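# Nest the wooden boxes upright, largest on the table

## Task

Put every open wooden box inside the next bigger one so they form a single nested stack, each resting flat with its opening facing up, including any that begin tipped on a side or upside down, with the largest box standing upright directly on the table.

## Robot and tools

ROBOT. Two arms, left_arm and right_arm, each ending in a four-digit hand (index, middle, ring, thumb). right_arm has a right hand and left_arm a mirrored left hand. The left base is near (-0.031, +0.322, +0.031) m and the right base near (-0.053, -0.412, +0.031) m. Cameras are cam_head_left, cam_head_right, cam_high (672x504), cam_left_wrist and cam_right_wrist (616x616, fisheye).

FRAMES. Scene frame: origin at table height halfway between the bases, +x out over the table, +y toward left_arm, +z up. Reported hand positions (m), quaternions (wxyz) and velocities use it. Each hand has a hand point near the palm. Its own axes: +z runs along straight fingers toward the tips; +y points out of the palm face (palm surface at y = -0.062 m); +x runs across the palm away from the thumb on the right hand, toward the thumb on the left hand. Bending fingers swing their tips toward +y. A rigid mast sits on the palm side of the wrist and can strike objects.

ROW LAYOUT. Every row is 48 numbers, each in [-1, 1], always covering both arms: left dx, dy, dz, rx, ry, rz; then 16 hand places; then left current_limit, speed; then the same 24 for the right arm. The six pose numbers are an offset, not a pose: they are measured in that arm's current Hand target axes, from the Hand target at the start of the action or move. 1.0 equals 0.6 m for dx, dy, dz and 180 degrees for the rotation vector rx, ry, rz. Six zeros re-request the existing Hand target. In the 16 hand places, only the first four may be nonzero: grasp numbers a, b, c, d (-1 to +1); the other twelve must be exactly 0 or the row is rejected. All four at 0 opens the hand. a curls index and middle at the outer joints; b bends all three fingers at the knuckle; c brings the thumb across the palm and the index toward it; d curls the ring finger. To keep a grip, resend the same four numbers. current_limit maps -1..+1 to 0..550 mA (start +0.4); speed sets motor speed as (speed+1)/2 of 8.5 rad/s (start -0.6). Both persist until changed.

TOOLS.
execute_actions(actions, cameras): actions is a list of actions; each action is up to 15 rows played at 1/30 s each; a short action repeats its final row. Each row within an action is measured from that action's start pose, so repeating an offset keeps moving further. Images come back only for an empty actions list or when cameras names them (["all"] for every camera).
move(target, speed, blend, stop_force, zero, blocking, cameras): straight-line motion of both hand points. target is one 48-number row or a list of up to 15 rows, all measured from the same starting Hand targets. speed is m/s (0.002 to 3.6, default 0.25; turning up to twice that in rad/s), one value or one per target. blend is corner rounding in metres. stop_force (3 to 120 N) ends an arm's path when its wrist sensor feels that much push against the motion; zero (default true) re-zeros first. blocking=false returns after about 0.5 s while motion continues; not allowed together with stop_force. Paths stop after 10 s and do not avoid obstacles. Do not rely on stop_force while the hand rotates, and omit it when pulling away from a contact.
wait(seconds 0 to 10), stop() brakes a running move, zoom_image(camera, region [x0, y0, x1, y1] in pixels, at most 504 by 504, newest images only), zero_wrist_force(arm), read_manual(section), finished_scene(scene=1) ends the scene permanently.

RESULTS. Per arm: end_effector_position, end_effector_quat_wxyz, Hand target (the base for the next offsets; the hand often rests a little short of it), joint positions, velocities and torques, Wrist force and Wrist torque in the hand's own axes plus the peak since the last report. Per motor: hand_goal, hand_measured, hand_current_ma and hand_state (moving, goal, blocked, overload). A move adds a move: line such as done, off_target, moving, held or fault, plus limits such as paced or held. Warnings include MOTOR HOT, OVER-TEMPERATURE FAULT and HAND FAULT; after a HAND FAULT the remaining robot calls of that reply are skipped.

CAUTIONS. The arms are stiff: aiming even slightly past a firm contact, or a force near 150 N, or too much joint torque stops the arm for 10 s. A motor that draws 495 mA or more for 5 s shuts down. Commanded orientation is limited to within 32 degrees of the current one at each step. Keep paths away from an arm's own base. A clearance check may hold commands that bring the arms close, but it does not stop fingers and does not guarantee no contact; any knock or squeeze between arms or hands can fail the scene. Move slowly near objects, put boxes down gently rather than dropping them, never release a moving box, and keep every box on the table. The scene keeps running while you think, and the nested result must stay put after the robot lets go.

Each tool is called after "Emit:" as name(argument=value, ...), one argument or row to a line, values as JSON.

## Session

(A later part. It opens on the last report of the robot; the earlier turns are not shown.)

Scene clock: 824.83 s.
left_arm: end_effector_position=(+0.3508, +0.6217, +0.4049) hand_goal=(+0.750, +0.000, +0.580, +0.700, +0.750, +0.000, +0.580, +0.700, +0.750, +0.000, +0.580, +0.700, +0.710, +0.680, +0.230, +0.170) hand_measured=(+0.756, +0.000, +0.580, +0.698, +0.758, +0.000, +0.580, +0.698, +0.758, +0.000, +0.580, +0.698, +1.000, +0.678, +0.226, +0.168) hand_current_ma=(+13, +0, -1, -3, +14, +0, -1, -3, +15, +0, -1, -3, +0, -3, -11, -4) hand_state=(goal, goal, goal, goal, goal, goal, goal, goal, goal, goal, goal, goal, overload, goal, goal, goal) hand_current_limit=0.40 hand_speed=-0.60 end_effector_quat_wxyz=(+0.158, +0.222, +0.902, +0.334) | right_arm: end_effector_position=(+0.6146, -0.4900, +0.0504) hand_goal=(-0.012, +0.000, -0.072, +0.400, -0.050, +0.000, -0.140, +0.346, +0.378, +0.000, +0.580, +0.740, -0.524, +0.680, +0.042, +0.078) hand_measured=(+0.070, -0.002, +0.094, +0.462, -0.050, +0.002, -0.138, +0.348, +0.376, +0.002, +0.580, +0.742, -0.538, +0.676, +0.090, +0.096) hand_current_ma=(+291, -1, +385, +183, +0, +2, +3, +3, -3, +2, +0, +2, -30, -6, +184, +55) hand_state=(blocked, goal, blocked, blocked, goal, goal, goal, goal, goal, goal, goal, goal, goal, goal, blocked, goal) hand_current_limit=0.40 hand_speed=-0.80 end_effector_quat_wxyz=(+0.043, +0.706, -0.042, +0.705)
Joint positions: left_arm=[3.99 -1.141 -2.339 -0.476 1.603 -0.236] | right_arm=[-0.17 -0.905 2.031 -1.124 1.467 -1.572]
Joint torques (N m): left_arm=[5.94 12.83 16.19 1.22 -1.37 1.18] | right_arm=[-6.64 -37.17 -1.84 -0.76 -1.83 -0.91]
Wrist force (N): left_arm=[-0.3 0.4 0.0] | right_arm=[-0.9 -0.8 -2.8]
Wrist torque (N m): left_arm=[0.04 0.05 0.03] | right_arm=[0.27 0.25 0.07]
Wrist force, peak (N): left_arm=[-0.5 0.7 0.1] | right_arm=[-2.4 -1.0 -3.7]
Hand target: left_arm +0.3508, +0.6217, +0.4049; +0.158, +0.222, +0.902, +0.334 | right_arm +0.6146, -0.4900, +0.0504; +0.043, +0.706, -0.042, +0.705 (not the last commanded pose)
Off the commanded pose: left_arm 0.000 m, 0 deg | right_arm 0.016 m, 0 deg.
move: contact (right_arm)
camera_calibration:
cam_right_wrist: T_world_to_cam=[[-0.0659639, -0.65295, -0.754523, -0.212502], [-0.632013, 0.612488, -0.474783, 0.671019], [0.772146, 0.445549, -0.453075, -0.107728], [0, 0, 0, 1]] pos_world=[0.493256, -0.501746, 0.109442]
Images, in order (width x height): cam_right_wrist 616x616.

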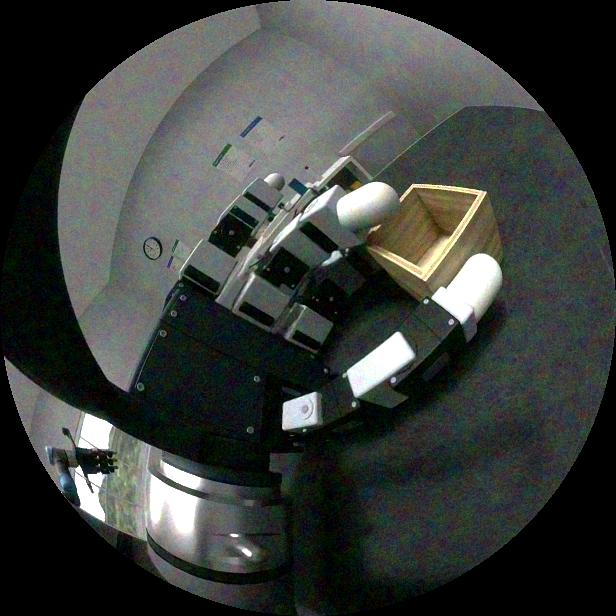

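Emit:
move(
  target=[
    [0,0,0,0,0,0,0,0,0,0,0,0,0,0,0,0,0,0,0,0,0,0,0.4,-0.6,-0.0035,0,0,0,0,0,0.4,0.4,0.75,0,0,0,0,0,0,0,0,0,0,0,0,0,0.4,-0.8],
    [0,0,0,0,0,0,0,0,0,0,0,0,0,0,0,0,0,0,0,0,0,0,0.4,-0.6,-0.0035,0,0,0,0,0,0,0.25,0.75,0,0,0,0,0,0,0,0,0,0,0,0,0,0.4,-0.85],
  ],
  speed=0.02,
  cameras=["cam_right_wrist"],
)

Emit:
zoom_image(
  camera="cam_right_wrist",
  region=[300, 130, 540, 370],
)

Scene clock: 831.50 s.
left_arm: end_effector_position=(+0.3508, +0.6217, +0.4049) hand_goal=(+0.750, +0.000, +0.580, +0.700, +0.750, +0.000, +0.580, +0.700, +0.750, +0.000, +0.580, +0.700, +0.710, +0.680, +0.230, +0.170) hand_measured=(+0.756, +0.000, +0.580, +0.698, +0.758, +0.000, +0.580, +0.698, +0.758, +0.000, +0.580, +0.698, +1.000, +0.678, +0.226, +0.168) hand_current_ma=(+13, +0, -1, -3, +14, +0, -1, -3, +15, +0, -1, -3, +0, -3, -11, -4) hand_state=(goal, goal, goal, goal, goal, goal, goal, goal, goal, goal, goal, goal, overload, goal, goal, goal) hand_current_limit=0.40 hand_speed=-0.60 end_effector_quat_wxyz=(+0.158, +0.222, +0.902, +0.334) | right_arm: end_effector_position=(+0.6146, -0.4900, +0.0483) hand_goal=(+0.150, +0.000, +0.242, +0.750, +0.312, +0.000, +0.530, +0.926, +0.562, +0.000, +0.580, +0.750, -0.564, +0.680, +0.042, +0.108) hand_measured=(+0.148, +0.002, +0.240, +0.748, +0.310, +0.002, +0.528, +0.924, +0.560, +0.002, +0.580, +0.748, -0.554, +0.678, +0.054, +0.112) hand_current_ma=(-2, +1, -3, -3, -3, +2, -3, -3, -3, +2, +0, -3, +16, -3, +27, +9) hand_state=(goal, goal, goal, goal, goal, goal, goal, goal, goal, goal, goal, goal, goal, goal, goal, goal) hand_current_limit=0.40 hand_speed=-0.85 end_effector_quat_wxyz=(+0.043, +0.706, -0.042, +0.705)
Joint positions: left_arm=[3.99 -1.141 -2.339 -0.476 1.603 -0.236] | right_arm=[-0.17 -0.9 2.031 -1.129 1.467 -1.572]
Joint torques (N m): left_arm=[7.8 13.19 16.4 1.3 -1.3 1.07] | right_arm=[-9.6 -43.92 -16.86 0.55 -0.98 0.24]
Wrist force (N): left_arm=[-0.3 0.3 0.0] | right_arm=[-1.7 -0.9 -3.9]
Wrist torque (N m): left_arm=[0.01 0.06 0.03] | right_arm=[0.23 0.23 0.04]
Wrist force, peak (N): left_arm=[-0.6 0.5 0.4] | right_arm=[-1.5 -1.0 -4.1]
Hand target: left_arm +0.3508, +0.6217, +0.4049; +0.158, +0.222, +0.902, +0.334 | right_arm +0.6146, -0.4900, +0.0483; +0.043, +0.706, -0.042, +0.705
Off the commanded pose: left_arm 0.000 m, 0 deg | right_arm 0.000 m, 0 deg.
move: done
camera_calibration:
cam_right_wrist: T_world_to_cam=[[-0.0659131, -0.652921, -0.754553, -0.214093], [-0.63206, 0.612461, -0.474754, 0.670028], [0.772111, 0.44563, -0.453054, -0.108624], [0, 0, 0, 1]] pos_world=[0.493257, -0.501746, 0.107342]
Images, in order (width x height): cam_right_wrist 616x616.

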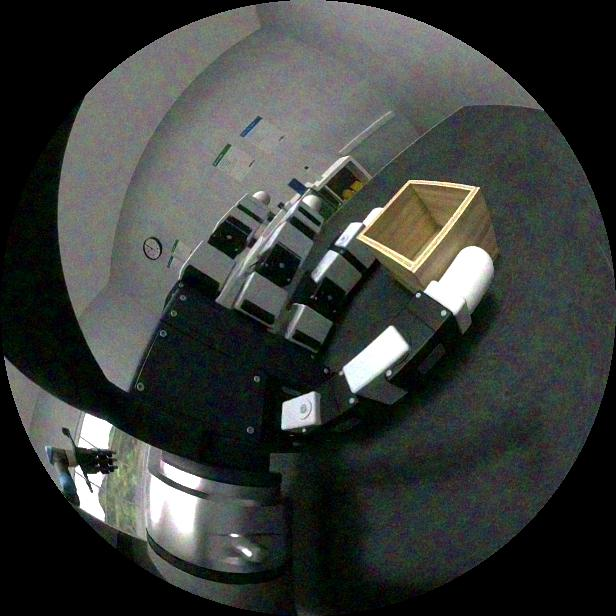

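Scaled by 2.100 from the camera's 616x616 image, which has a finer 880x880 frame.

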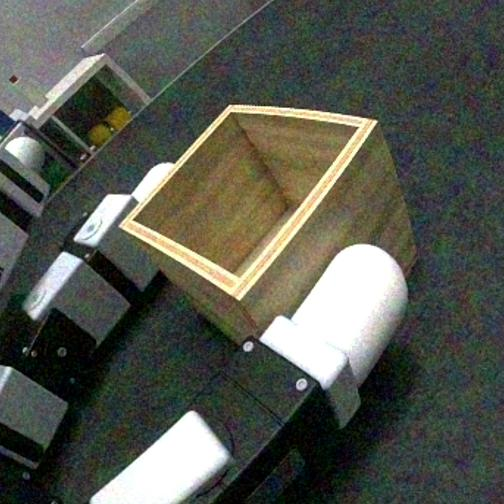

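Emit:
move(
  target=[
    [0,0,0,0,0,0,0,0,0,0,0,0,0,0,0,0,0,0,0,0,0,0,0.4,-0.6,0,0,-0.0133,0,0,0,0,0.25,0.75,0,0,0,0,0,0,0,0,0,0,0,0,0,0.4,-0.6],
    [0,0,0,0,0,0,0,0,0,0,0,0,0,0,0,0,0,0,0,0,0,0,0.4,-0.6,0.1667,0,-0.0133,0,0,0,0,0.25,0.75,0,0,0,0,0,0,0,0,0,0,0,0,0,0.4,-0.6],
    [0,0,0,0,0,0,0,0,0,0,0,0,0,0,0,0,0,0,0,0,0,0,0.4,-0.6,0.2528,0.0875,-0.0057,0.0393,-0.1083,0.4886,0,0.25,0.75,0,0,0,0,0,0,0,0,0,0,0,0,0,0.4,-0.6],
    [0,0,0,0,0,0,0,0,0,0,0,0,0,0,0,0,0,0,0,0,0,0,0.4,-0.6,0.0587,0.0875,-0.0057,0.0393,-0.1083,0.4886,0,0.25,0.75,0,0,0,0,0,0,0,0,0,0,0,0,0,0.4,-0.6],
  ],
  speed=[0.05,0.15,0.3,0.12],
  blend=[0.002,0.02,0,0],
  cameras=["cam_right_wrist"],
)

Emit:
zoom_image(
  camera="cam_right_wrist",
  region=[300, 130, 540, 370],
)

Scene clock: 871.40 s.
left_arm: end_effector_position=(+0.3508, +0.6217, +0.4049) hand_goal=(+0.750, +0.000, +0.580, +0.700, +0.750, +0.000, +0.580, +0.700, +0.750, +0.000, +0.580, +0.700, +0.710, +0.680, +0.230, +0.170) hand_measured=(+0.756, +0.000, +0.580, +0.698, +0.758, +0.000, +0.580, +0.698, +0.758, +0.000, +0.580, +0.698, +1.000, +0.678, +0.226, +0.168) hand_current_ma=(+13, +0, -1, -3, +14, +0, -1, -3, +15, +0, -1, -3, +0, -3, -11, -4) hand_state=(goal, goal, goal, goal, goal, goal, goal, goal, goal, goal, goal, goal, overload, goal, goal, goal) hand_current_limit=0.40 hand_speed=-0.60 end_effector_quat_wxyz=(+0.158, +0.222, +0.902, +0.334) | right_arm: end_effector_position=(+0.6049, -0.5417, +0.0836) hand_goal=(+0.150, +0.000, +0.242, +0.750, +0.312, +0.000, +0.530, +0.926, +0.562, +0.000, +0.580, +0.750, -0.564, +0.680, +0.042, +0.108) hand_measured=(+0.146, +0.002, +0.240, +0.748, +0.306, +0.002, +0.528, +0.924, +0.552, +0.002, +0.580, +0.748, -0.562, +0.680, +0.044, +0.110) hand_current_ma=(-5, +2, -3, -3, -10, +2, -3, -3, -16, +2, +0, -3, +2, -1, +3, +3) hand_state=(goal, goal, goal, goal, goal, goal, goal, goal, goal, goal, goal, goal, goal, goal, goal, goal) hand_current_limit=0.40 hand_speed=-0.60 end_effector_quat_wxyz=(-0.503, +0.579, -0.485, +0.421)
Joint positions: left_arm=[3.99 -1.141 -2.339 -0.476 1.603 -0.236] | right_arm=[-0.621 -1.069 1.821 -0.54 0.73 -0.16]
Joint torques (N m): left_arm=[6.45 13.19 16.73 1.42 -1.28 1.08] | right_arm=[-1.95 -30.27 -22.83 -1.29 0.11 0.49]
Wrist force (N): left_arm=[-0.2 0.4 0.0] | right_arm=[1.1 1.3 -2.1]
Wrist torque (N m): left_arm=[0.05 0.04 0.03] | right_arm=[0.08 0.05 0.32]
Wrist force, peak (N): left_arm=[-0.5 0.7 0.0] | right_arm=[-3.5 -1.1 -4.4]
Hand target: left_arm +0.3508, +0.6217, +0.4049; +0.158, +0.222, +0.902, +0.334 | right_arm +0.6049, -0.5417, +0.0836; -0.503, +0.579, -0.485, +0.421
Off the commanded pose: left_arm 0.000 m, 0 deg | right_arm 0.000 m, 0 deg.
move: done
camera_calibration:
cam_right_wrist: T_world_to_cam=[[-0.210022, 0.729479, -0.650962, 0.605458], [-0.691947, 0.35948, 0.626086, 0.519451], [0.690724, 0.581923, 0.429262, -0.0128992], [0, 0, 0, 1]] pos_world=[0.495502, -0.620895, 0.0744461]
Images, in order (width x height): cam_right_wrist 616x616.

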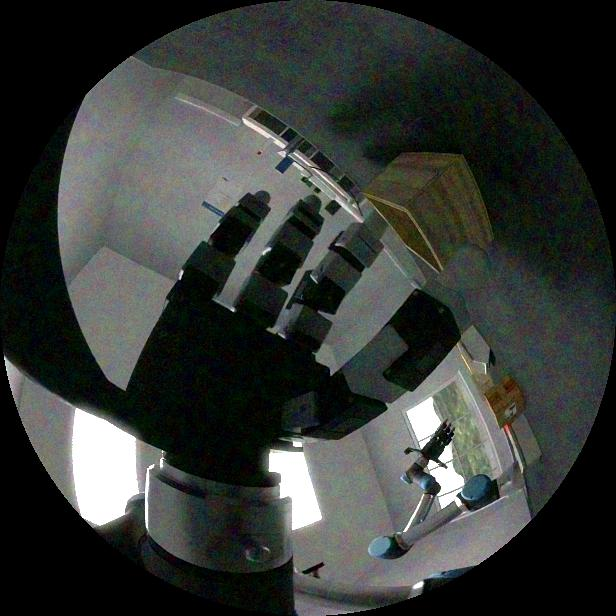

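Scaled by 2.100 from the camera's 616x616 image, which has a finer 880x880 frame.

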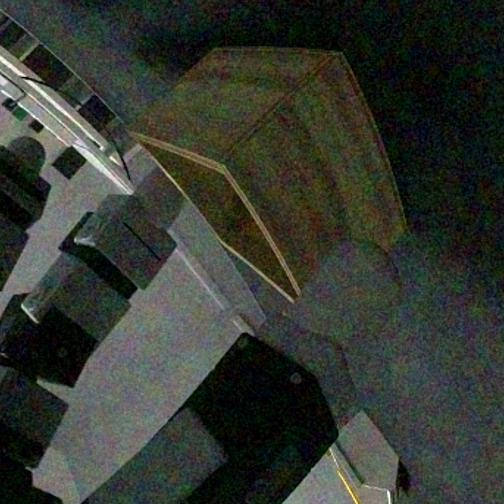

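Emit:
move(
  target=[
    [0,0,0,0,0,0,0,0,0,0,0,0,0,0,0,0,0,0,0,0,0,0,0.4,-0.6,0,-0.0052,0.0127,0,0,0,0,0.25,0.75,0,0,0,0,0,0,0,0,0,0,0,0,0,0.4,-0.6],
    [0,0,0,0,0,0,0,0,0,0,0,0,0,0,0,0,0,0,0,0,0,0,0.4,-0.6,0,-0.0052,0.0127,0,0,0,0.4,0.4,0.75,0,0,0,0,0,0,0,0,0,0,0,0,0,0.4,-0.8],
  ],
  speed=0.05,
  cameras=["cam_right_wrist"],
)

Emit:
move(
  target=[0,0,0,0,0,0,0,0,0,0,0,0,0,0,0,0,0,0,0,0,0,0,0.4,-0.6,0,-0.1651,-0.0232,0,0,0,0.4,0.4,0.75,0,0,0,0,0,0,0,0,0,0,0,0,0,0.4,-0.8],
  speed=0.1,
  cameras=["cam_right_wrist"],
)

Emit:
zoom_image(
  camera="cam_right_wrist",
  region=[300, 130, 540, 370],
)

Scene clock: 886.27 s.
left_arm: end_effector_position=(+0.3508, +0.6217, +0.4049) hand_goal=(+0.750, +0.000, +0.580, +0.700, +0.750, +0.000, +0.580, +0.700, +0.750, +0.000, +0.580, +0.700, +0.710, +0.680, +0.230, +0.170) hand_measured=(+0.756, +0.000, +0.580, +0.698, +0.758, +0.000, +0.580, +0.698, +0.758, +0.000, +0.580, +0.698, +1.000, +0.678, +0.226, +0.168) hand_current_ma=(+13, +0, -1, -3, +14, +0, -1, -3, +15, +0, -1, -3, +0, -3, -11, -4) hand_state=(goal, goal, goal, goal, goal, goal, goal, goal, goal, goal, goal, goal, overload, goal, goal, goal) hand_current_limit=0.40 hand_speed=-0.60 end_effector_quat_wxyz=(+0.158, +0.222, +0.902, +0.334) | right_arm: end_effector_position=(+0.6128, -0.5403, +0.0856) hand_goal=(-0.012, +0.000, -0.072, +0.400, -0.050, +0.000, -0.140, +0.346, +0.378, +0.000, +0.580, +0.740, -0.524, +0.680, +0.042, +0.078) hand_measured=(+0.072, -0.028, +0.026, +0.440, +0.010, -0.020, +0.046, +0.410, +0.370, +0.002, +0.580, +0.742, -0.472, +0.688, +0.116, +0.106) hand_current_ma=(+299, -56, +331, +107, +188, -38, +383, +190, -12, +2, +0, +2, +149, +14, +328, +96) hand_state=(blocked, blocked, blocked, blocked, blocked, blocked, moving, blocked, goal, goal, goal, goal, blocked, goal, blocked, blocked) hand_current_limit=0.40 hand_speed=-0.80 end_effector_quat_wxyz=(-0.503, +0.579, -0.485, +0.421)
Joint positions: left_arm=[3.99 -1.141 -2.339 -0.476 1.603 -0.236] | right_arm=[-0.609 -1.06 1.799 -0.529 0.743 -0.156]
Joint torques (N m): left_arm=[6.44 13.5 16.89 1.33 -1.24 0.98] | right_arm=[-8.68 -39.63 -5.09 -1.02 -1.83 -0.38]
Wrist force (N): left_arm=[-0.2 0.2 -0.3] | right_arm=[3.3 -6.4 -1.0]
Wrist torque (N m): left_arm=[0.04 0.03 0.04] | right_arm=[-0.23 0.01 0.34]
Wrist force, peak (N): left_arm=[-0.6 0.5 0.3] | right_arm=[3.2 -6.5 -1.0]
Hand target: left_arm +0.3508, +0.6217, +0.4049; +0.158, +0.222, +0.902, +0.334 | right_arm +0.6128, -0.5403, +0.0856; -0.503, +0.579, -0.485, +0.421
Off the commanded pose: left_arm 0.000 m, 0 deg | right_arm 0.000 m, 0 deg.
move: done
camera_calibration:
cam_right_wrist: T_world_to_cam=[[-0.209929, 0.729408, -0.651071, 0.607316], [-0.692029, 0.359555, 0.625952, 0.52326], [0.69067, 0.581966, 0.429291, -0.0199773], [0, 0, 0, 1]] pos_world=[0.503403, -0.619496, 0.0764459]
Images, in order (width x height): cam_right_wrist 616x616.

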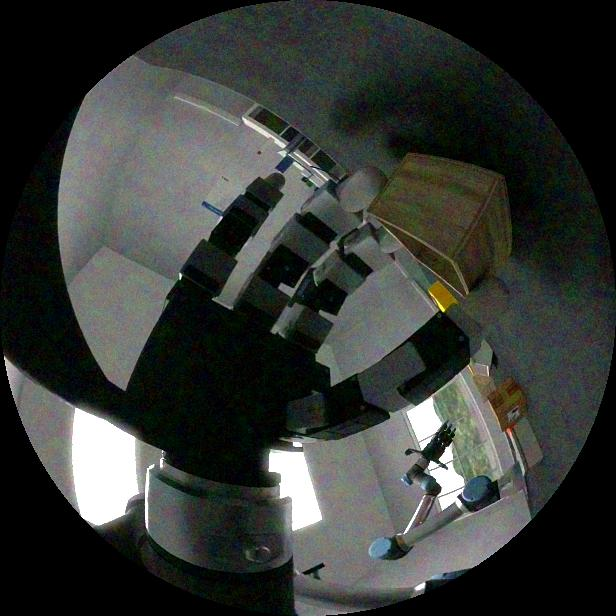

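Scene clock: 887.70 s.
left_arm: end_effector_position=(+0.3508, +0.6217, +0.4049) hand_goal=(+0.750, +0.000, +0.580, +0.700, +0.750, +0.000, +0.580, +0.700, +0.750, +0.000, +0.580, +0.700, +0.710, +0.680, +0.230, +0.170) hand_measured=(+0.756, +0.000, +0.580, +0.698, +0.758, +0.000, +0.580, +0.698, +0.758, +0.000, +0.580, +0.698, +1.000, +0.678, +0.226, +0.168) hand_current_ma=(+13, +0, -1, -3, +14, +0, -1, -3, +15, +0, -1, -3, +0, -3, -11, -4) hand_state=(goal, goal, goal, goal, goal, goal, goal, goal, goal, goal, goal, goal, overload, goal, goal, goal) hand_current_limit=0.40 hand_speed=-0.60 end_effector_quat_wxyz=(+0.158, +0.222, +0.902, +0.334) | right_arm: end_effector_position=(+0.6130, -0.5403, +0.1856) hand_goal=(-0.012, +0.000, -0.072, +0.400, -0.050, +0.000, -0.140, +0.346, +0.378, +0.000, +0.580, +0.740, -0.524, +0.680, +0.042, +0.078) hand_measured=(+0.072, -0.030, -0.004, +0.436, +0.016, -0.022, -0.030, +0.400, +0.370, +0.002, +0.580, +0.742, -0.454, +0.688, +0.136, +0.114) hand_current_ma=(+299, -59, +206, +95, +215, -38, +385, +159, -14, +2, +0, +2, +225, +18, +385, +132) hand_state=(blocked, blocked, blocked, blocked, blocked, blocked, blocked, blocked, goal, goal, goal, goal, blocked, goal, blocked, blocked) hand_current_limit=0.40 hand_speed=-0.80 end_effector_quat_wxyz=(-0.503, +0.579, -0.485, +0.421)
Joint positions: left_arm=[3.99 -1.141 -2.339 -0.476 1.603 -0.236] | right_arm=[-0.608 -1.199 1.703 -0.294 0.743 -0.156]
Joint torques (N m): left_arm=[6.17 14.08 15.94 1.32 -1.23 0.91] | right_arm=[7.5 -34.28 -14.07 -0.83 0.85 -0.91]
Wrist force (N): left_arm=[0.1 0.5 0.0] | right_arm=[1.1 1.9 -1.9]
Wrist torque (N m): left_arm=[0.05 0.00 0.05] | right_arm=[0.16 0.07 0.24]
Wrist force, peak (N): left_arm=[-0.5 0.5 0.4] | right_arm=[3.2 -5.6 -0.6]
Hand target: left_arm +0.3508, +0.6217, +0.4049; +0.158, +0.222, +0.902, +0.334 | right_arm +0.6130, -0.5402, +0.1856; -0.503, +0.579, -0.485, +0.421
Off the commanded pose: left_arm 0.000 m, 0 deg | right_arm 0.000 m, 0 deg.
move: done
camera_calibration:
cam_right_wrist: T_world_to_cam=[[-0.209835, 0.729358, -0.651158, 0.672402], [-0.69206, 0.359654, 0.625861, 0.460897], [0.690668, 0.581968, 0.429291, -0.0630424], [0, 0, 0, 1]] pos_world=[0.503603, -0.619496, 0.176446]
Images, in order (width x height): cam_right_wrist 616x616.

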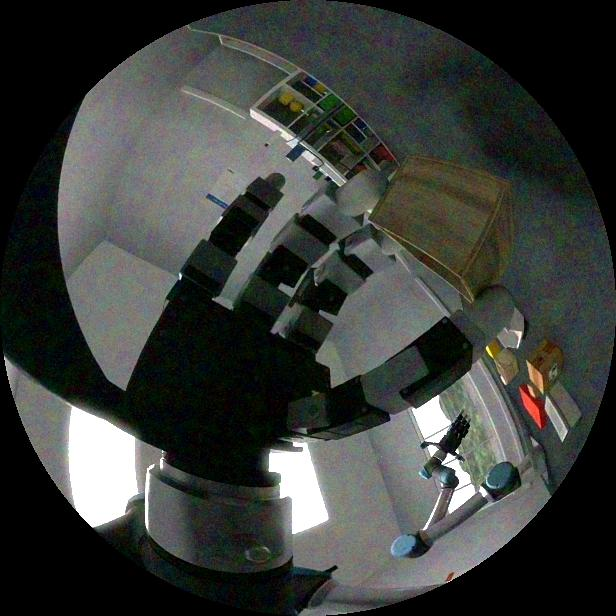

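Scaled by 2.100 from the camera's 616x616 image, which has a finer 880x880 frame.

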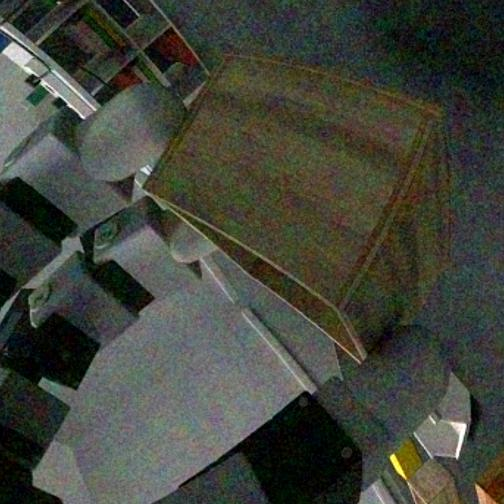

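Emit:
move(
  target=[0,0,0,0,0,0,0,0,0,0,0,0,0,0,0,0,0,0,0,0,0,0,0.4,-0.6,0,0.1155,0.0162,0,0,0,0.4,0.4,0.75,0,0,0,0,0,0,0,0,0,0,0,0,0,0.4,-0.8],
  speed=0.08,
  stop_force=4,
  cameras=["cam_right_wrist","cam_high"],
)

Emit:
zoom_image(
  camera="cam_high",
  region=[90, 180, 250, 340],
)

Scene clock: 908.70 s.
left_arm: end_effector_position=(+0.3508, +0.6217, +0.4049) hand_goal=(+0.750, +0.000, +0.580, +0.700, +0.750, +0.000, +0.580, +0.700, +0.750, +0.000, +0.580, +0.700, +0.710, +0.680, +0.230, +0.170) hand_measured=(+0.756, +0.000, +0.580, +0.698, +0.758, +0.000, +0.580, +0.698, +0.758, +0.000, +0.580, +0.698, +1.000, +0.678, +0.226, +0.168) hand_current_ma=(+13, +0, -1, -3, +14, +0, -1, -3, +15, +0, -1, -3, +0, -3, -11, -4) hand_state=(goal, goal, goal, goal, goal, goal, goal, goal, goal, goal, goal, goal, overload, goal, goal, goal) hand_current_limit=0.40 hand_speed=-0.60 end_effector_quat_wxyz=(+0.158, +0.222, +0.902, +0.334) | right_arm: end_effector_position=(+0.6128, -0.5403, +0.1156) hand_goal=(-0.012, +0.000, -0.072, +0.400, -0.050, +0.000, -0.140, +0.346, +0.378, +0.000, +0.580, +0.740, -0.524, +0.680, +0.042, +0.078) hand_measured=(+0.072, -0.030, -0.004, +0.436, +0.016, -0.022, -0.032, +0.400, +0.370, +0.002, +0.580, +0.742, -0.454, +0.688, +0.136, +0.114) hand_current_ma=(+299, -59, +205, +94, +215, -38, +383, +159, -14, +2, +0, +2, +225, +18, +385, +132) hand_state=(blocked, blocked, blocked, blocked, blocked, blocked, blocked, blocked, goal, goal, goal, goal, blocked, goal, blocked, blocked) hand_current_limit=0.40 hand_speed=-0.80 end_effector_quat_wxyz=(-0.503, +0.579, -0.485, +0.421)
Joint positions: left_arm=[3.99 -1.141 -2.339 -0.476 1.603 -0.236] | right_arm=[-0.609 -1.107 1.777 -0.46 0.743 -0.156]
Joint torques (N m): left_arm=[5.83 12.94 16.89 1.33 -1.13 0.87] | right_arm=[-7.68 -36.01 -25.15 -2.48 -0.86 -0.61]
Wrist force (N): left_arm=[-0.2 0.6 0.0] | right_arm=[1.2 1.9 -1.8]
Wrist torque (N m): left_arm=[0.08 0.04 0.03] | right_arm=[0.16 0.03 0.34]
Wrist force, peak (N): left_arm=[-0.2 1.0 0.1] | right_arm=[1.3 3.2 -2.0]
Hand target: left_arm +0.3508, +0.6217, +0.4049; +0.158, +0.222, +0.902, +0.334 | right_arm +0.6128, -0.5403, +0.1156; -0.503, +0.579, -0.485, +0.421
Off the commanded pose: left_arm 0.000 m, 0 deg | right_arm 0.000 m, 0 deg.
move: done
camera_calibration:
cam_right_wrist: T_world_to_cam=[[-0.209929, 0.729408, -0.651071, 0.626848], [-0.692029, 0.359555, 0.625952, 0.504482], [0.69067, 0.581966, 0.429291, -0.032856], [0, 0, 0, 1]] pos_world=[0.503403, -0.619496, 0.106446]
Images, in order (width x height): cam_high 672x504, cam_right_wrist 616x616.

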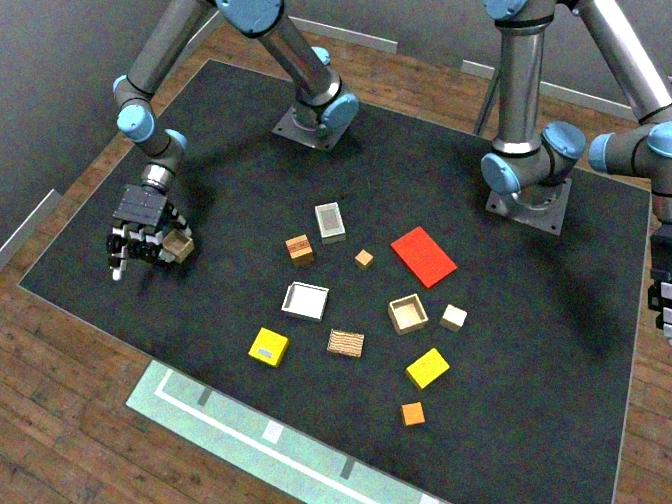

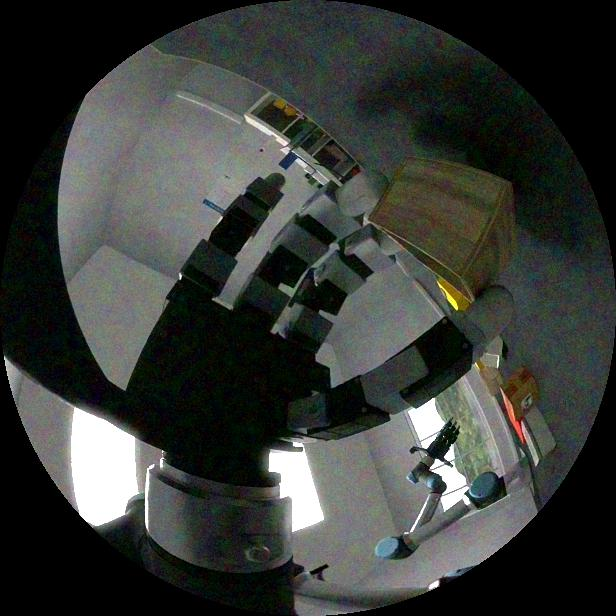

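Scaled by 3.150.

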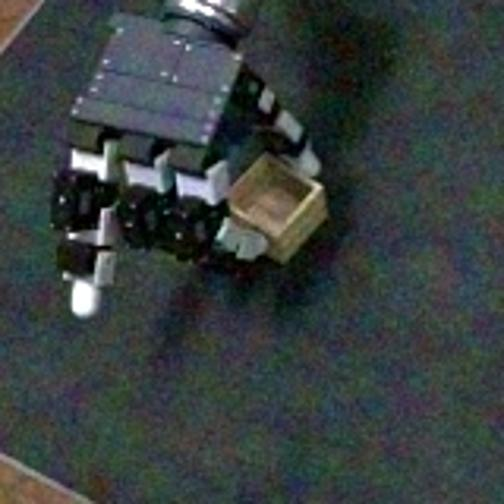

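Emit:
move(
  target=[0,0,0,0,0,0,0,0,0,0,0,0,0,0,0,0,0,0,0,0,0,0,0.4,-0.6,0,0.0577,0.0081,0,0,0,0.4,0.4,0.75,0,0,0,0,0,0,0,0,0,0,0,0,0,0.4,-0.8],
  speed=0.015,
  stop_force=2.5,
  cameras=["cam_right_wrist"],
)

stop_force must be a number from 3 to 120 (N); nothing of the call was run

Emit:
move(
  target=[0,0,0,0,0,0,0,0,0,0,0,0,0,0,0,0,0,0,0,0,0,0,0.4,-0.6,0,0.0577,0.0081,0,0,0,0.4,0.4,0.75,0,0,0,0,0,0,0,0,0,0,0,0,0,0.4,-0.8],
  speed=0.015,
  stop_force=3,
  cameras=["cam_right_wrist"],
)

Scene clock: 934.07 s.
left_arm: end_effector_position=(+0.3508, +0.6217, +0.4049) hand_goal=(+0.750, +0.000, +0.580, +0.700, +0.750, +0.000, +0.580, +0.700, +0.750, +0.000, +0.580, +0.700, +0.710, +0.680, +0.230, +0.170) hand_measured=(+0.756, +0.000, +0.580, +0.698, +0.758, +0.000, +0.580, +0.698, +0.758, +0.000, +0.580, +0.698, +1.000, +0.678, +0.226, +0.168) hand_current_ma=(+13, +0, -1, -3, +14, +0, -1, -3, +15, +0, -1, -3, +0, -3, -11, -4) hand_state=(goal, goal, goal, goal, goal, goal, goal, goal, goal, goal, goal, goal, overload, goal, goal, goal) hand_current_limit=0.40 hand_speed=-0.60 end_effector_quat_wxyz=(+0.158, +0.222, +0.902, +0.334) | right_arm: end_effector_position=(+0.6128, -0.5403, +0.0869) hand_goal=(-0.012, +0.000, -0.072, +0.400, -0.050, +0.000, -0.140, +0.346, +0.378, +0.000, +0.580, +0.740, -0.524, +0.680, +0.042, +0.078) hand_measured=(+0.072, -0.032, -0.004, +0.434, +0.016, -0.022, -0.034, +0.400, +0.370, +0.002, +0.580, +0.742, -0.452, +0.688, +0.136, +0.114) hand_current_ma=(+299, -63, +204, +84, +218, -38, +373, +159, -14, +2, +0, +2, +226, +18, +385, +132) hand_state=(blocked, blocked, blocked, blocked, blocked, blocked, blocked, blocked, goal, goal, goal, goal, blocked, goal, blocked, blocked) hand_current_limit=0.40 hand_speed=-0.80 end_effector_quat_wxyz=(-0.503, +0.579, -0.485, +0.421)
Joint positions: left_arm=[3.99 -1.141 -2.339 -0.476 1.603 -0.236] | right_arm=[-0.609 -1.062 1.798 -0.526 0.742 -0.156]
Joint torques (N m): left_arm=[5.44 13.33 17.28 1.13 -1.38 0.91] | right_arm=[-3.96 -44.32 -24.1 -0.56 -1.97 -0.41]
Wrist force (N): left_arm=[-0.4 0.4 0.4] | right_arm=[1.3 1.0 -2.0]
Wrist torque (N m): left_arm=[0.00 0.08 0.02] | right_arm=[0.14 0.05 0.35]
Wrist force, peak (N): left_arm=[-0.6 0.6 0.3] | right_arm=[2.8 -5.0 -2.0]
Hand target: left_arm +0.3508, +0.6217, +0.4049; +0.158, +0.222, +0.902, +0.334 | right_arm +0.6128, -0.5403, +0.0870; -0.503, +0.579, -0.485, +0.421 (not the last commanded pose)
Off the commanded pose: left_arm 0.000 m, 0 deg | right_arm 0.006 m, 0 deg.
move: contact (right_arm)
camera_calibration:
cam_right_wrist: T_world_to_cam=[[-0.209928, 0.729429, -0.651048, 0.608152], [-0.691977, 0.359579, 0.625995, 0.522363], [0.690722, 0.581925, 0.429262, -0.0205159], [0, 0, 0, 1]] pos_world=[0.503303, -0.619496, 0.0777459]
Images, in order (width x height): cam_right_wrist 616x616.

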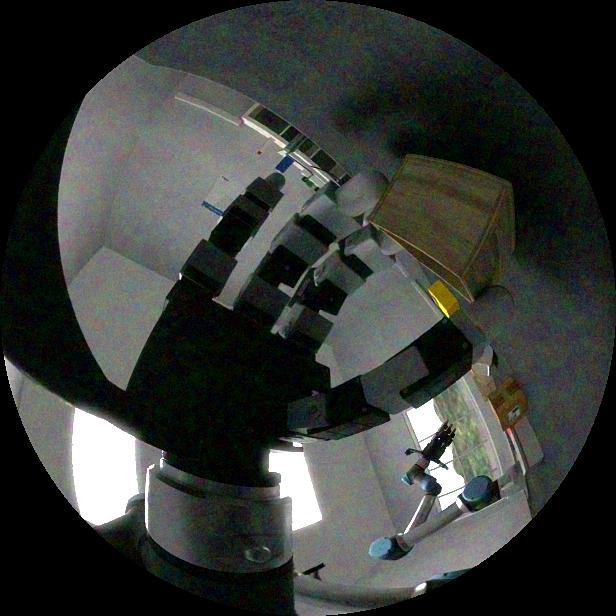

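Emit:
move(
  target=[0,0,0,0,0,0,0,0,0,0,0,0,0,0,0,0,0,0,0,0,0,0,0.4,-0.6,0,0,0,0,0,0,0,0.25,0.75,0,0,0,0,0,0,0,0,0,0,0,0,0,0.4,-0.9],
  cameras=["cam_right_wrist","cam_high"],
)

Emit:
zoom_image(
  camera="cam_right_wrist",
  region=[300, 130, 540, 370],
)

Emit:
zoom_image(
  camera="cam_high",
  region=[90, 180, 250, 340],
)

Scene clock: 940.10 s.
left_arm: end_effector_position=(+0.3508, +0.6217, +0.4049) hand_goal=(+0.750, +0.000, +0.580, +0.700, +0.750, +0.000, +0.580, +0.700, +0.750, +0.000, +0.580, +0.700, +0.710, +0.680, +0.230, +0.170) hand_measured=(+0.756, +0.000, +0.580, +0.698, +0.758, +0.000, +0.580, +0.698, +0.758, +0.000, +0.580, +0.698, +1.000, +0.678, +0.226, +0.168) hand_current_ma=(+13, +0, -1, -3, +14, +0, -1, -3, +15, +0, -1, -3, +0, -3, -11, -4) hand_state=(goal, goal, goal, goal, goal, goal, goal, goal, goal, goal, goal, goal, overload, goal, goal, goal) hand_current_limit=0.40 hand_speed=-0.60 end_effector_quat_wxyz=(+0.158, +0.222, +0.902, +0.334) | right_arm: end_effector_position=(+0.6128, -0.5403, +0.0870) hand_goal=(+0.150, +0.000, +0.242, +0.750, +0.312, +0.000, +0.530, +0.926, +0.562, +0.000, +0.580, +0.750, -0.564, +0.680, +0.042, +0.108) hand_measured=(+0.138, -0.004, +0.238, +0.748, +0.296, -0.004, +0.524, +0.922, +0.538, +0.002, +0.580, +0.746, -0.562, +0.682, +0.046, +0.110) hand_current_ma=(-25, -3, -5, -3, -36, -3, -11, -5, -60, +2, +0, -4, +3, +3, +7, +4) hand_state=(goal, goal, goal, goal, goal, goal, goal, goal, blocked, goal, goal, goal, goal, goal, goal, goal) hand_current_limit=0.40 hand_speed=-0.90 end_effector_quat_wxyz=(-0.503, +0.579, -0.485, +0.421)
Joint positions: left_arm=[3.99 -1.141 -2.339 -0.476 1.603 -0.236] | right_arm=[-0.609 -1.062 1.798 -0.526 0.742 -0.156]
Joint torques (N m): left_arm=[5.01 12.97 16.14 1.16 -1.32 0.91] | right_arm=[6.04 -39.03 -18.35 -2.07 -1.37 -0.1]
Wrist force (N): left_arm=[-0.4 0.5 0.1] | right_arm=[1.1 1.7 -1.9]
Wrist torque (N m): left_arm=[0.04 0.07 0.01] | right_arm=[0.11 0.04 0.34]
Wrist force, peak (N): left_arm=[-0.4 0.6 0.5] | right_arm=[0.9 2.2 -2.0]
Hand target: left_arm +0.3508, +0.6217, +0.4049; +0.158, +0.222, +0.902, +0.334 | right_arm +0.6128, -0.5403, +0.0870; -0.503, +0.579, -0.485, +0.421
Off the commanded pose: left_arm 0.000 m, 0 deg | right_arm 0.000 m, 0 deg.
move: done
camera_calibration:
cam_right_wrist: T_world_to_cam=[[-0.209929, 0.729408, -0.651071, 0.608162], [-0.692029, 0.359555, 0.625952, 0.522447], [0.69067, 0.581966, 0.429291, -0.0205354], [0, 0, 0, 1]] pos_world=[0.503403, -0.619496, 0.0777459]
Images, in order (width x height): cam_high 672x504, cam_right_wrist 616x616.

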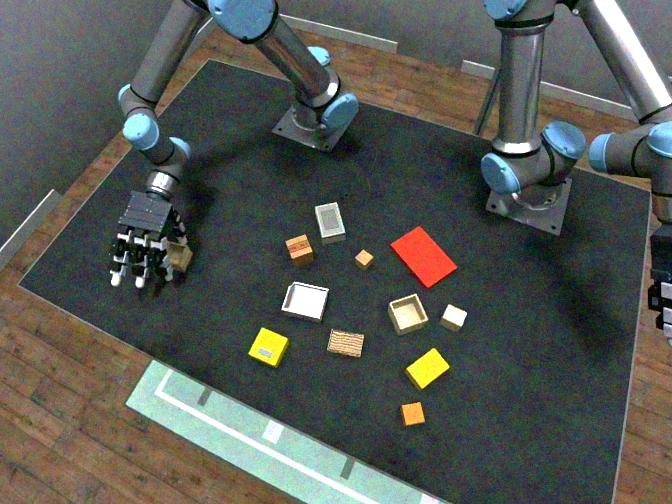

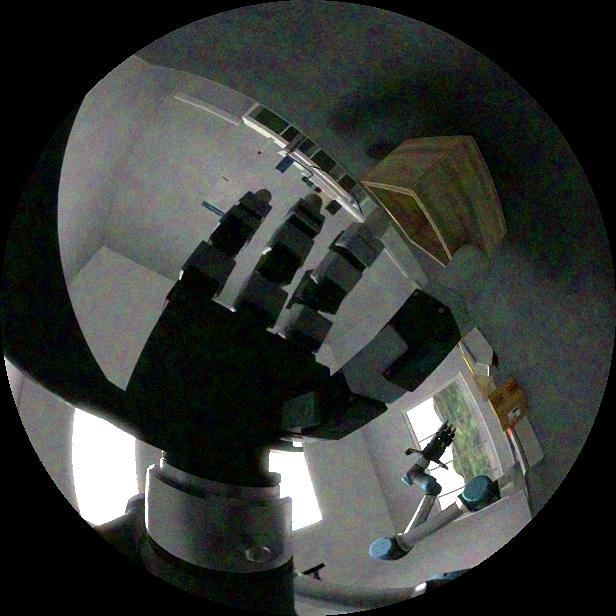

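Scaled by 2.100 from the camera's 616x616 image, which has a finer 880x880 frame.

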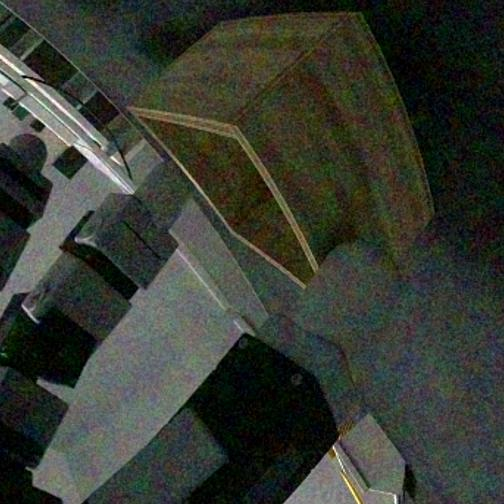

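Scaled by 3.150.

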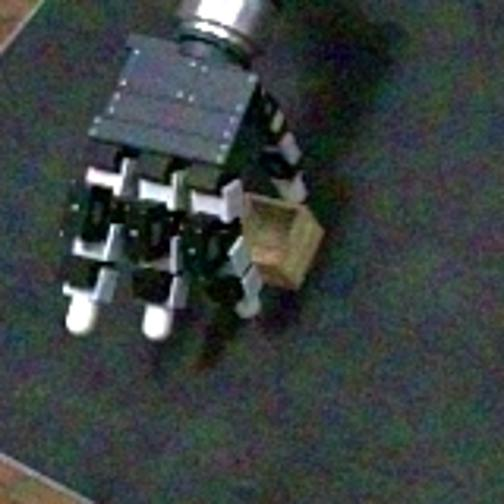

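Emit:
move(
  target=[
    [0,0,0,0,0,0,0,0,0,0,0,0,0,0,0,0,0,0,0,0,0,0,0.4,-0.6,0,0.0018,-0.0132,0,0,0,0,0.25,0.75,0,0,0,0,0,0,0,0,0,0,0,0,0,0.4,-0.6],
    [0,0,0,0,0,0,0,0,0,0,0,0,0,0,0,0,0,0,0,0,0,0,0.4,-0.6,0,-0.2176,-0.0443,0,0,0,0,0.25,0.75,0,0,0,0,0,0,0,0,0,0,0,0,0,0.4,-0.6],
  ],
  speed=[0.05,0.2],
  blend=[0.003,0],
  cameras=["cam_right_wrist","cam_high","cam_head_left"],
)

Emit:
zoom_image(
  camera="cam_right_wrist",
  region=[380, 60, 600, 280],
)

Emit:
zoom_image(
  camera="cam_high",
  region=[90, 180, 250, 340],
)

Emit:
zoom_image(
  camera="cam_head_left",
  region=[460, 140, 600, 280],
)

Scene clock: 963.77 s.
left_arm: end_effector_position=(+0.3508, +0.6217, +0.4049) hand_goal=(+0.750, +0.000, +0.580, +0.700, +0.750, +0.000, +0.580, +0.700, +0.750, +0.000, +0.580, +0.700, +0.710, +0.680, +0.230, +0.170) hand_measured=(+0.756, +0.000, +0.580, +0.698, +0.758, +0.000, +0.580, +0.698, +0.758, +0.000, +0.580, +0.698, +1.000, +0.678, +0.226, +0.168) hand_current_ma=(+13, +0, -1, -3, +14, +0, -1, -3, +15, +0, -1, -3, +0, -3, -11, -4) hand_state=(goal, goal, goal, goal, goal, goal, goal, goal, goal, goal, goal, goal, overload, goal, goal, goal) hand_current_limit=0.40 hand_speed=-0.60 end_effector_quat_wxyz=(+0.158, +0.222, +0.902, +0.334) | right_arm: end_effector_position=(+0.6050, -0.5416, +0.2198) hand_goal=(+0.150, +0.000, +0.242, +0.750, +0.312, +0.000, +0.530, +0.926, +0.562, +0.000, +0.580, +0.750, -0.564, +0.680, +0.042, +0.108) hand_measured=(+0.138, -0.004, +0.238, +0.748, +0.296, -0.004, +0.524, +0.922, +0.540, +0.002, +0.580, +0.746, -0.562, +0.682, +0.046, +0.110) hand_current_ma=(-23, -3, -5, -3, -33, -3, -9, -4, -50, +2, +0, -4, +2, +3, +6, +4) hand_state=(goal, goal, goal, goal, goal, goal, goal, goal, blocked, goal, goal, goal, goal, goal, goal, goal) hand_current_limit=0.40 hand_speed=-0.60 end_effector_quat_wxyz=(-0.503, +0.579, -0.485, +0.421)
Joint positions: left_arm=[3.99 -1.141 -2.339 -0.476 1.603 -0.236] | right_arm=[-0.621 -1.25 1.677 -0.215 0.73 -0.16]
Joint torques (N m): left_arm=[5.91 13 16.14 1.4 -1.21 0.94] | right_arm=[1.21 -39.97 -24.35 1.36 -1.77 0.38]
Wrist force (N): left_arm=[-0.3 0.6 0.1] | right_arm=[1.4 1.5 -1.8]
Wrist torque (N m): left_arm=[0.05 0.07 0.01] | right_arm=[0.10 0.02 0.42]
Wrist force, peak (N): left_arm=[-0.7 0.6 0.3] | right_arm=[0.9 4.2 -2.5]
Hand target: left_arm +0.3508, +0.6217, +0.4049; +0.158, +0.222, +0.902, +0.334 | right_arm +0.6050, -0.5417, +0.2200; -0.503, +0.579, -0.485, +0.421
Off the commanded pose: left_arm 0.000 m, 0 deg | right_arm 0.000 m, 0 deg.
move: done
camera_calibration:
cam_right_wrist: T_world_to_cam=[[-0.20998, 0.729367, -0.651101, 0.694079], [-0.692054, 0.359532, 0.625937, 0.434365], [0.69063, 0.582032, 0.429267, -0.0713202], [0, 0, 0, 1]] pos_world=[0.495603, -0.620896, 0.210646]
Images, in order (width x height): cam_head_left 672x504, cam_high 672x504, cam_right_wrist 616x616.

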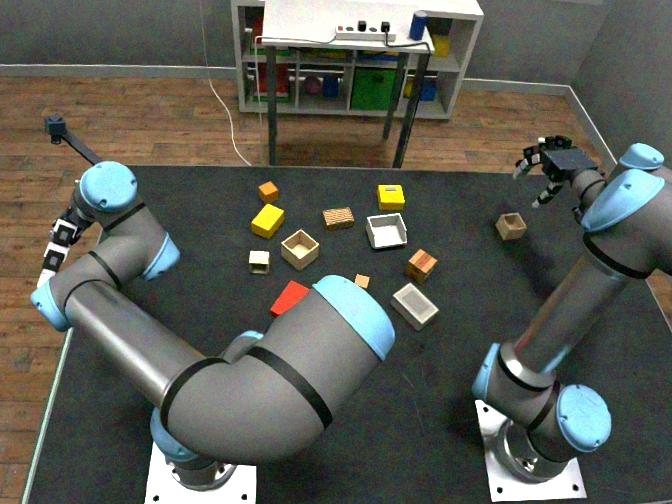

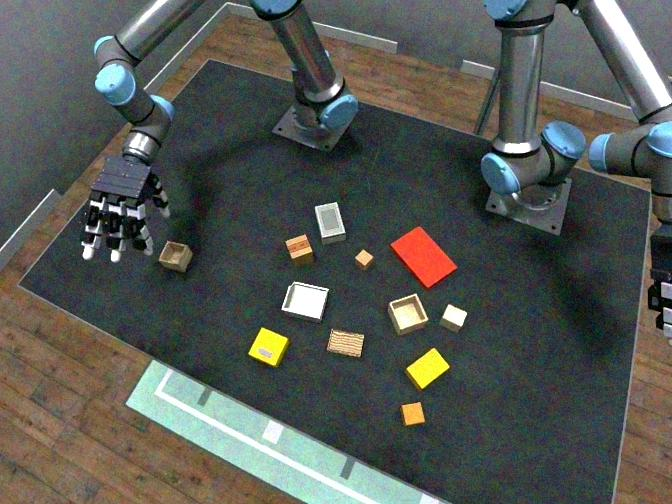

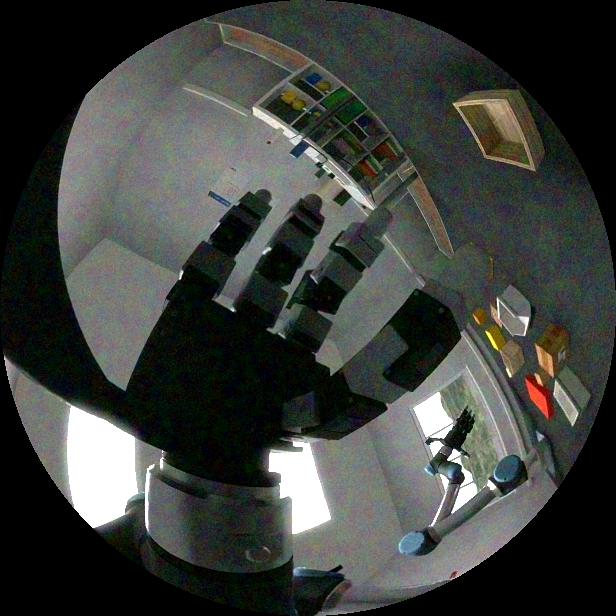

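Scaled by 2.291 from the camera's 616x616 image, which has a finer 880x880 frame.

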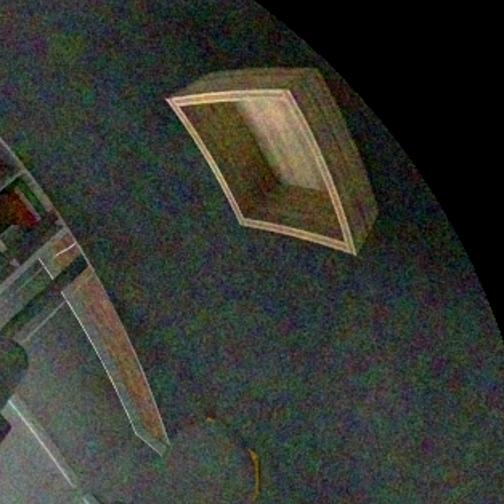

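Scaled by 3.150.

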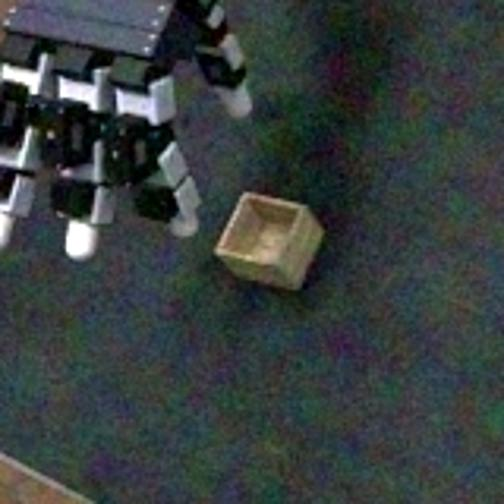

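Scaled by 3.600.

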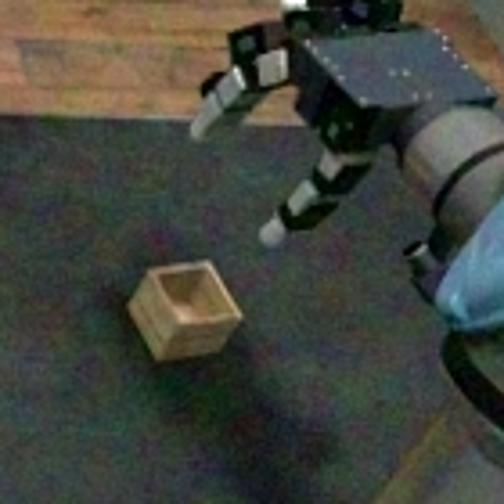

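Emit:
move(
  target=[
    [0,0,0,0,0,0,0,0,0,0,0,0,0,0,0,0,0,0,0,0,0,0,0.4,-0.6,-0.0145,0.2348,0.0350,-0.0222,0,0,0,0.2,0.82,0,0,0,0,0,0,0,0,0,0,0,0,0,0.4,-0.6],
    [0,0,0,0,0,0,0,0,0,0,0,0,0,0,0,0,0,0,0,0,0,0,0.4,-0.6,-0.0145,0.2334,0.0449,-0.0222,0,0,0,0.2,0.82,0,0,0,0,0,0,0,0,0,0,0,0,0,0.4,-0.6],
  ],
  speed=[0.15,0.05],
  cameras=["cam_right_wrist","cam_high"],
)

Emit:
zoom_image(
  camera="cam_right_wrist",
  region=[300, 130, 540, 370],
)

Emit:
zoom_image(
  camera="cam_high",
  region=[90, 180, 250, 340],
)

Scene clock: 1006.97 s.
left_arm: end_effector_position=(+0.3508, +0.6217, +0.4049) hand_goal=(+0.750, +0.000, +0.580, +0.700, +0.750, +0.000, +0.580, +0.700, +0.750, +0.000, +0.580, +0.700, +0.710, +0.680, +0.230, +0.170) hand_measured=(+0.756, +0.000, +0.580, +0.698, +0.758, +0.000, +0.580, +0.698, +0.758, +0.000, +0.580, +0.698, +1.000, +0.678, +0.226, +0.168) hand_current_ma=(+13, +0, -1, -3, +14, +0, -1, -3, +15, +0, -1, -3, +0, -3, -11, -4) hand_state=(goal, goal, goal, goal, goal, goal, goal, goal, goal, goal, goal, goal, overload, goal, goal, goal) hand_current_limit=0.40 hand_speed=-0.60 end_effector_quat_wxyz=(+0.158, +0.222, +0.902, +0.334) | right_arm: end_effector_position=(+0.6103, -0.5318, +0.0775) hand_goal=(+0.194, +0.000, +0.190, +0.740, +0.400, +0.000, +0.540, +0.946, +0.656, +0.000, +0.580, +0.740, -0.684, +0.680, +0.026, +0.088) hand_measured=(+0.182, -0.002, +0.192, +0.742, +0.382, -0.002, +0.534, +0.942, +0.634, +0.002, +0.580, +0.742, -0.680, +0.682, +0.030, +0.090) hand_current_ma=(-25, -3, +2, +3, -37, -3, -9, -5, -54, +2, +0, +2, +5, +3, +6, +4) hand_state=(goal, goal, goal, goal, goal, goal, goal, goal, blocked, goal, goal, goal, goal, goal, goal, goal) hand_current_limit=0.40 hand_speed=-0.60 end_effector_quat_wxyz=(-0.482, +0.596, -0.499, +0.403)
Joint positions: left_arm=[3.99 -1.141 -2.339 -0.476 1.603 -0.236] | right_arm=[-0.584 -1.047 1.762 -0.412 0.779 -0.219]
Joint torques (N m): left_arm=[4.87 13.5 17.19 1.39 -1.06 0.91] | right_arm=[-10.65 -45.51 -6.57 -1.84 -2.05 -0.77]
Wrist force (N): left_arm=[-0.5 0.4 0.0] | right_arm=[1.3 1.5 -1.8]
Wrist torque (N m): left_arm=[0.03 0.07 0.01] | right_arm=[0.09 0.00 0.29]
Wrist force, peak (N): left_arm=[-0.5 0.7 0.3] | right_arm=[1.0 3.3 -1.6]
Hand target: left_arm +0.3508, +0.6217, +0.4049; +0.158, +0.222, +0.902, +0.334 | right_arm +0.6103, -0.5319, +0.0775; -0.482, +0.596, -0.499, +0.404
Off the commanded pose: left_arm 0.000 m, 0 deg | right_arm 0.000 m, 0 deg.
move: done
camera_calibration:
cam_right_wrist: T_world_to_cam=[[-0.2546, 0.72153, -0.643874, 0.617823], [-0.647445, 0.36739, 0.667712, 0.497249], [0.718327, 0.586873, 0.373613, -0.0295514], [0, 0, 0, 1]] pos_world=[0.500467, -0.611119, 0.0768217]
Images, in order (width x height): cam_high 672x504, cam_right_wrist 616x616.

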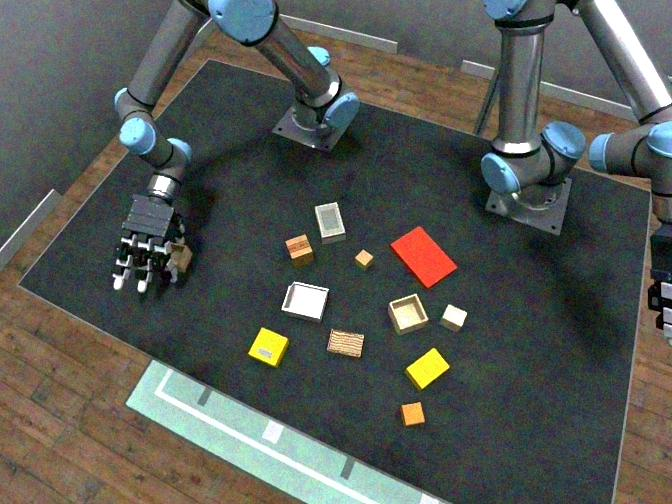

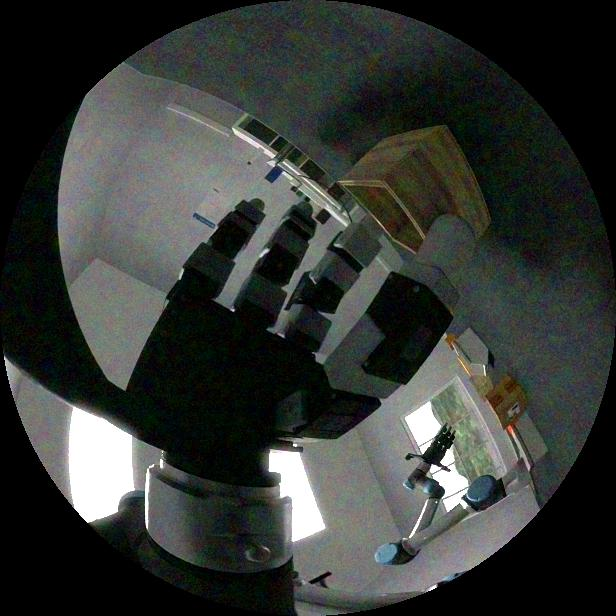

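Scaled by 2.100 from the camera's 616x616 image, which has a finer 880x880 frame.

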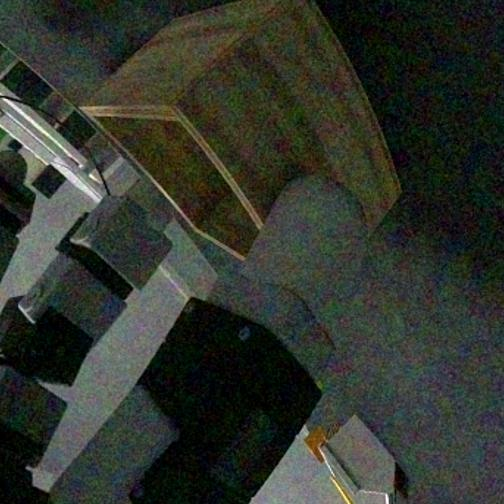

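Scaled by 3.150.

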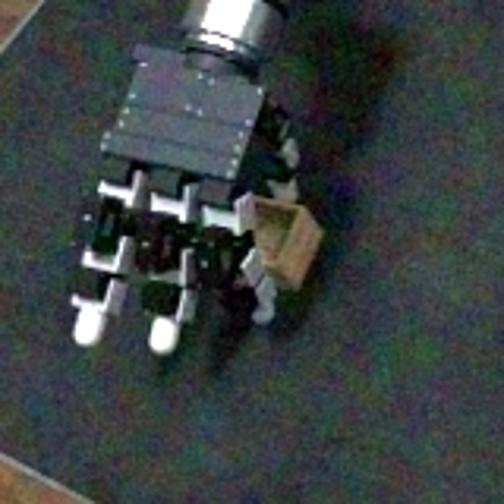

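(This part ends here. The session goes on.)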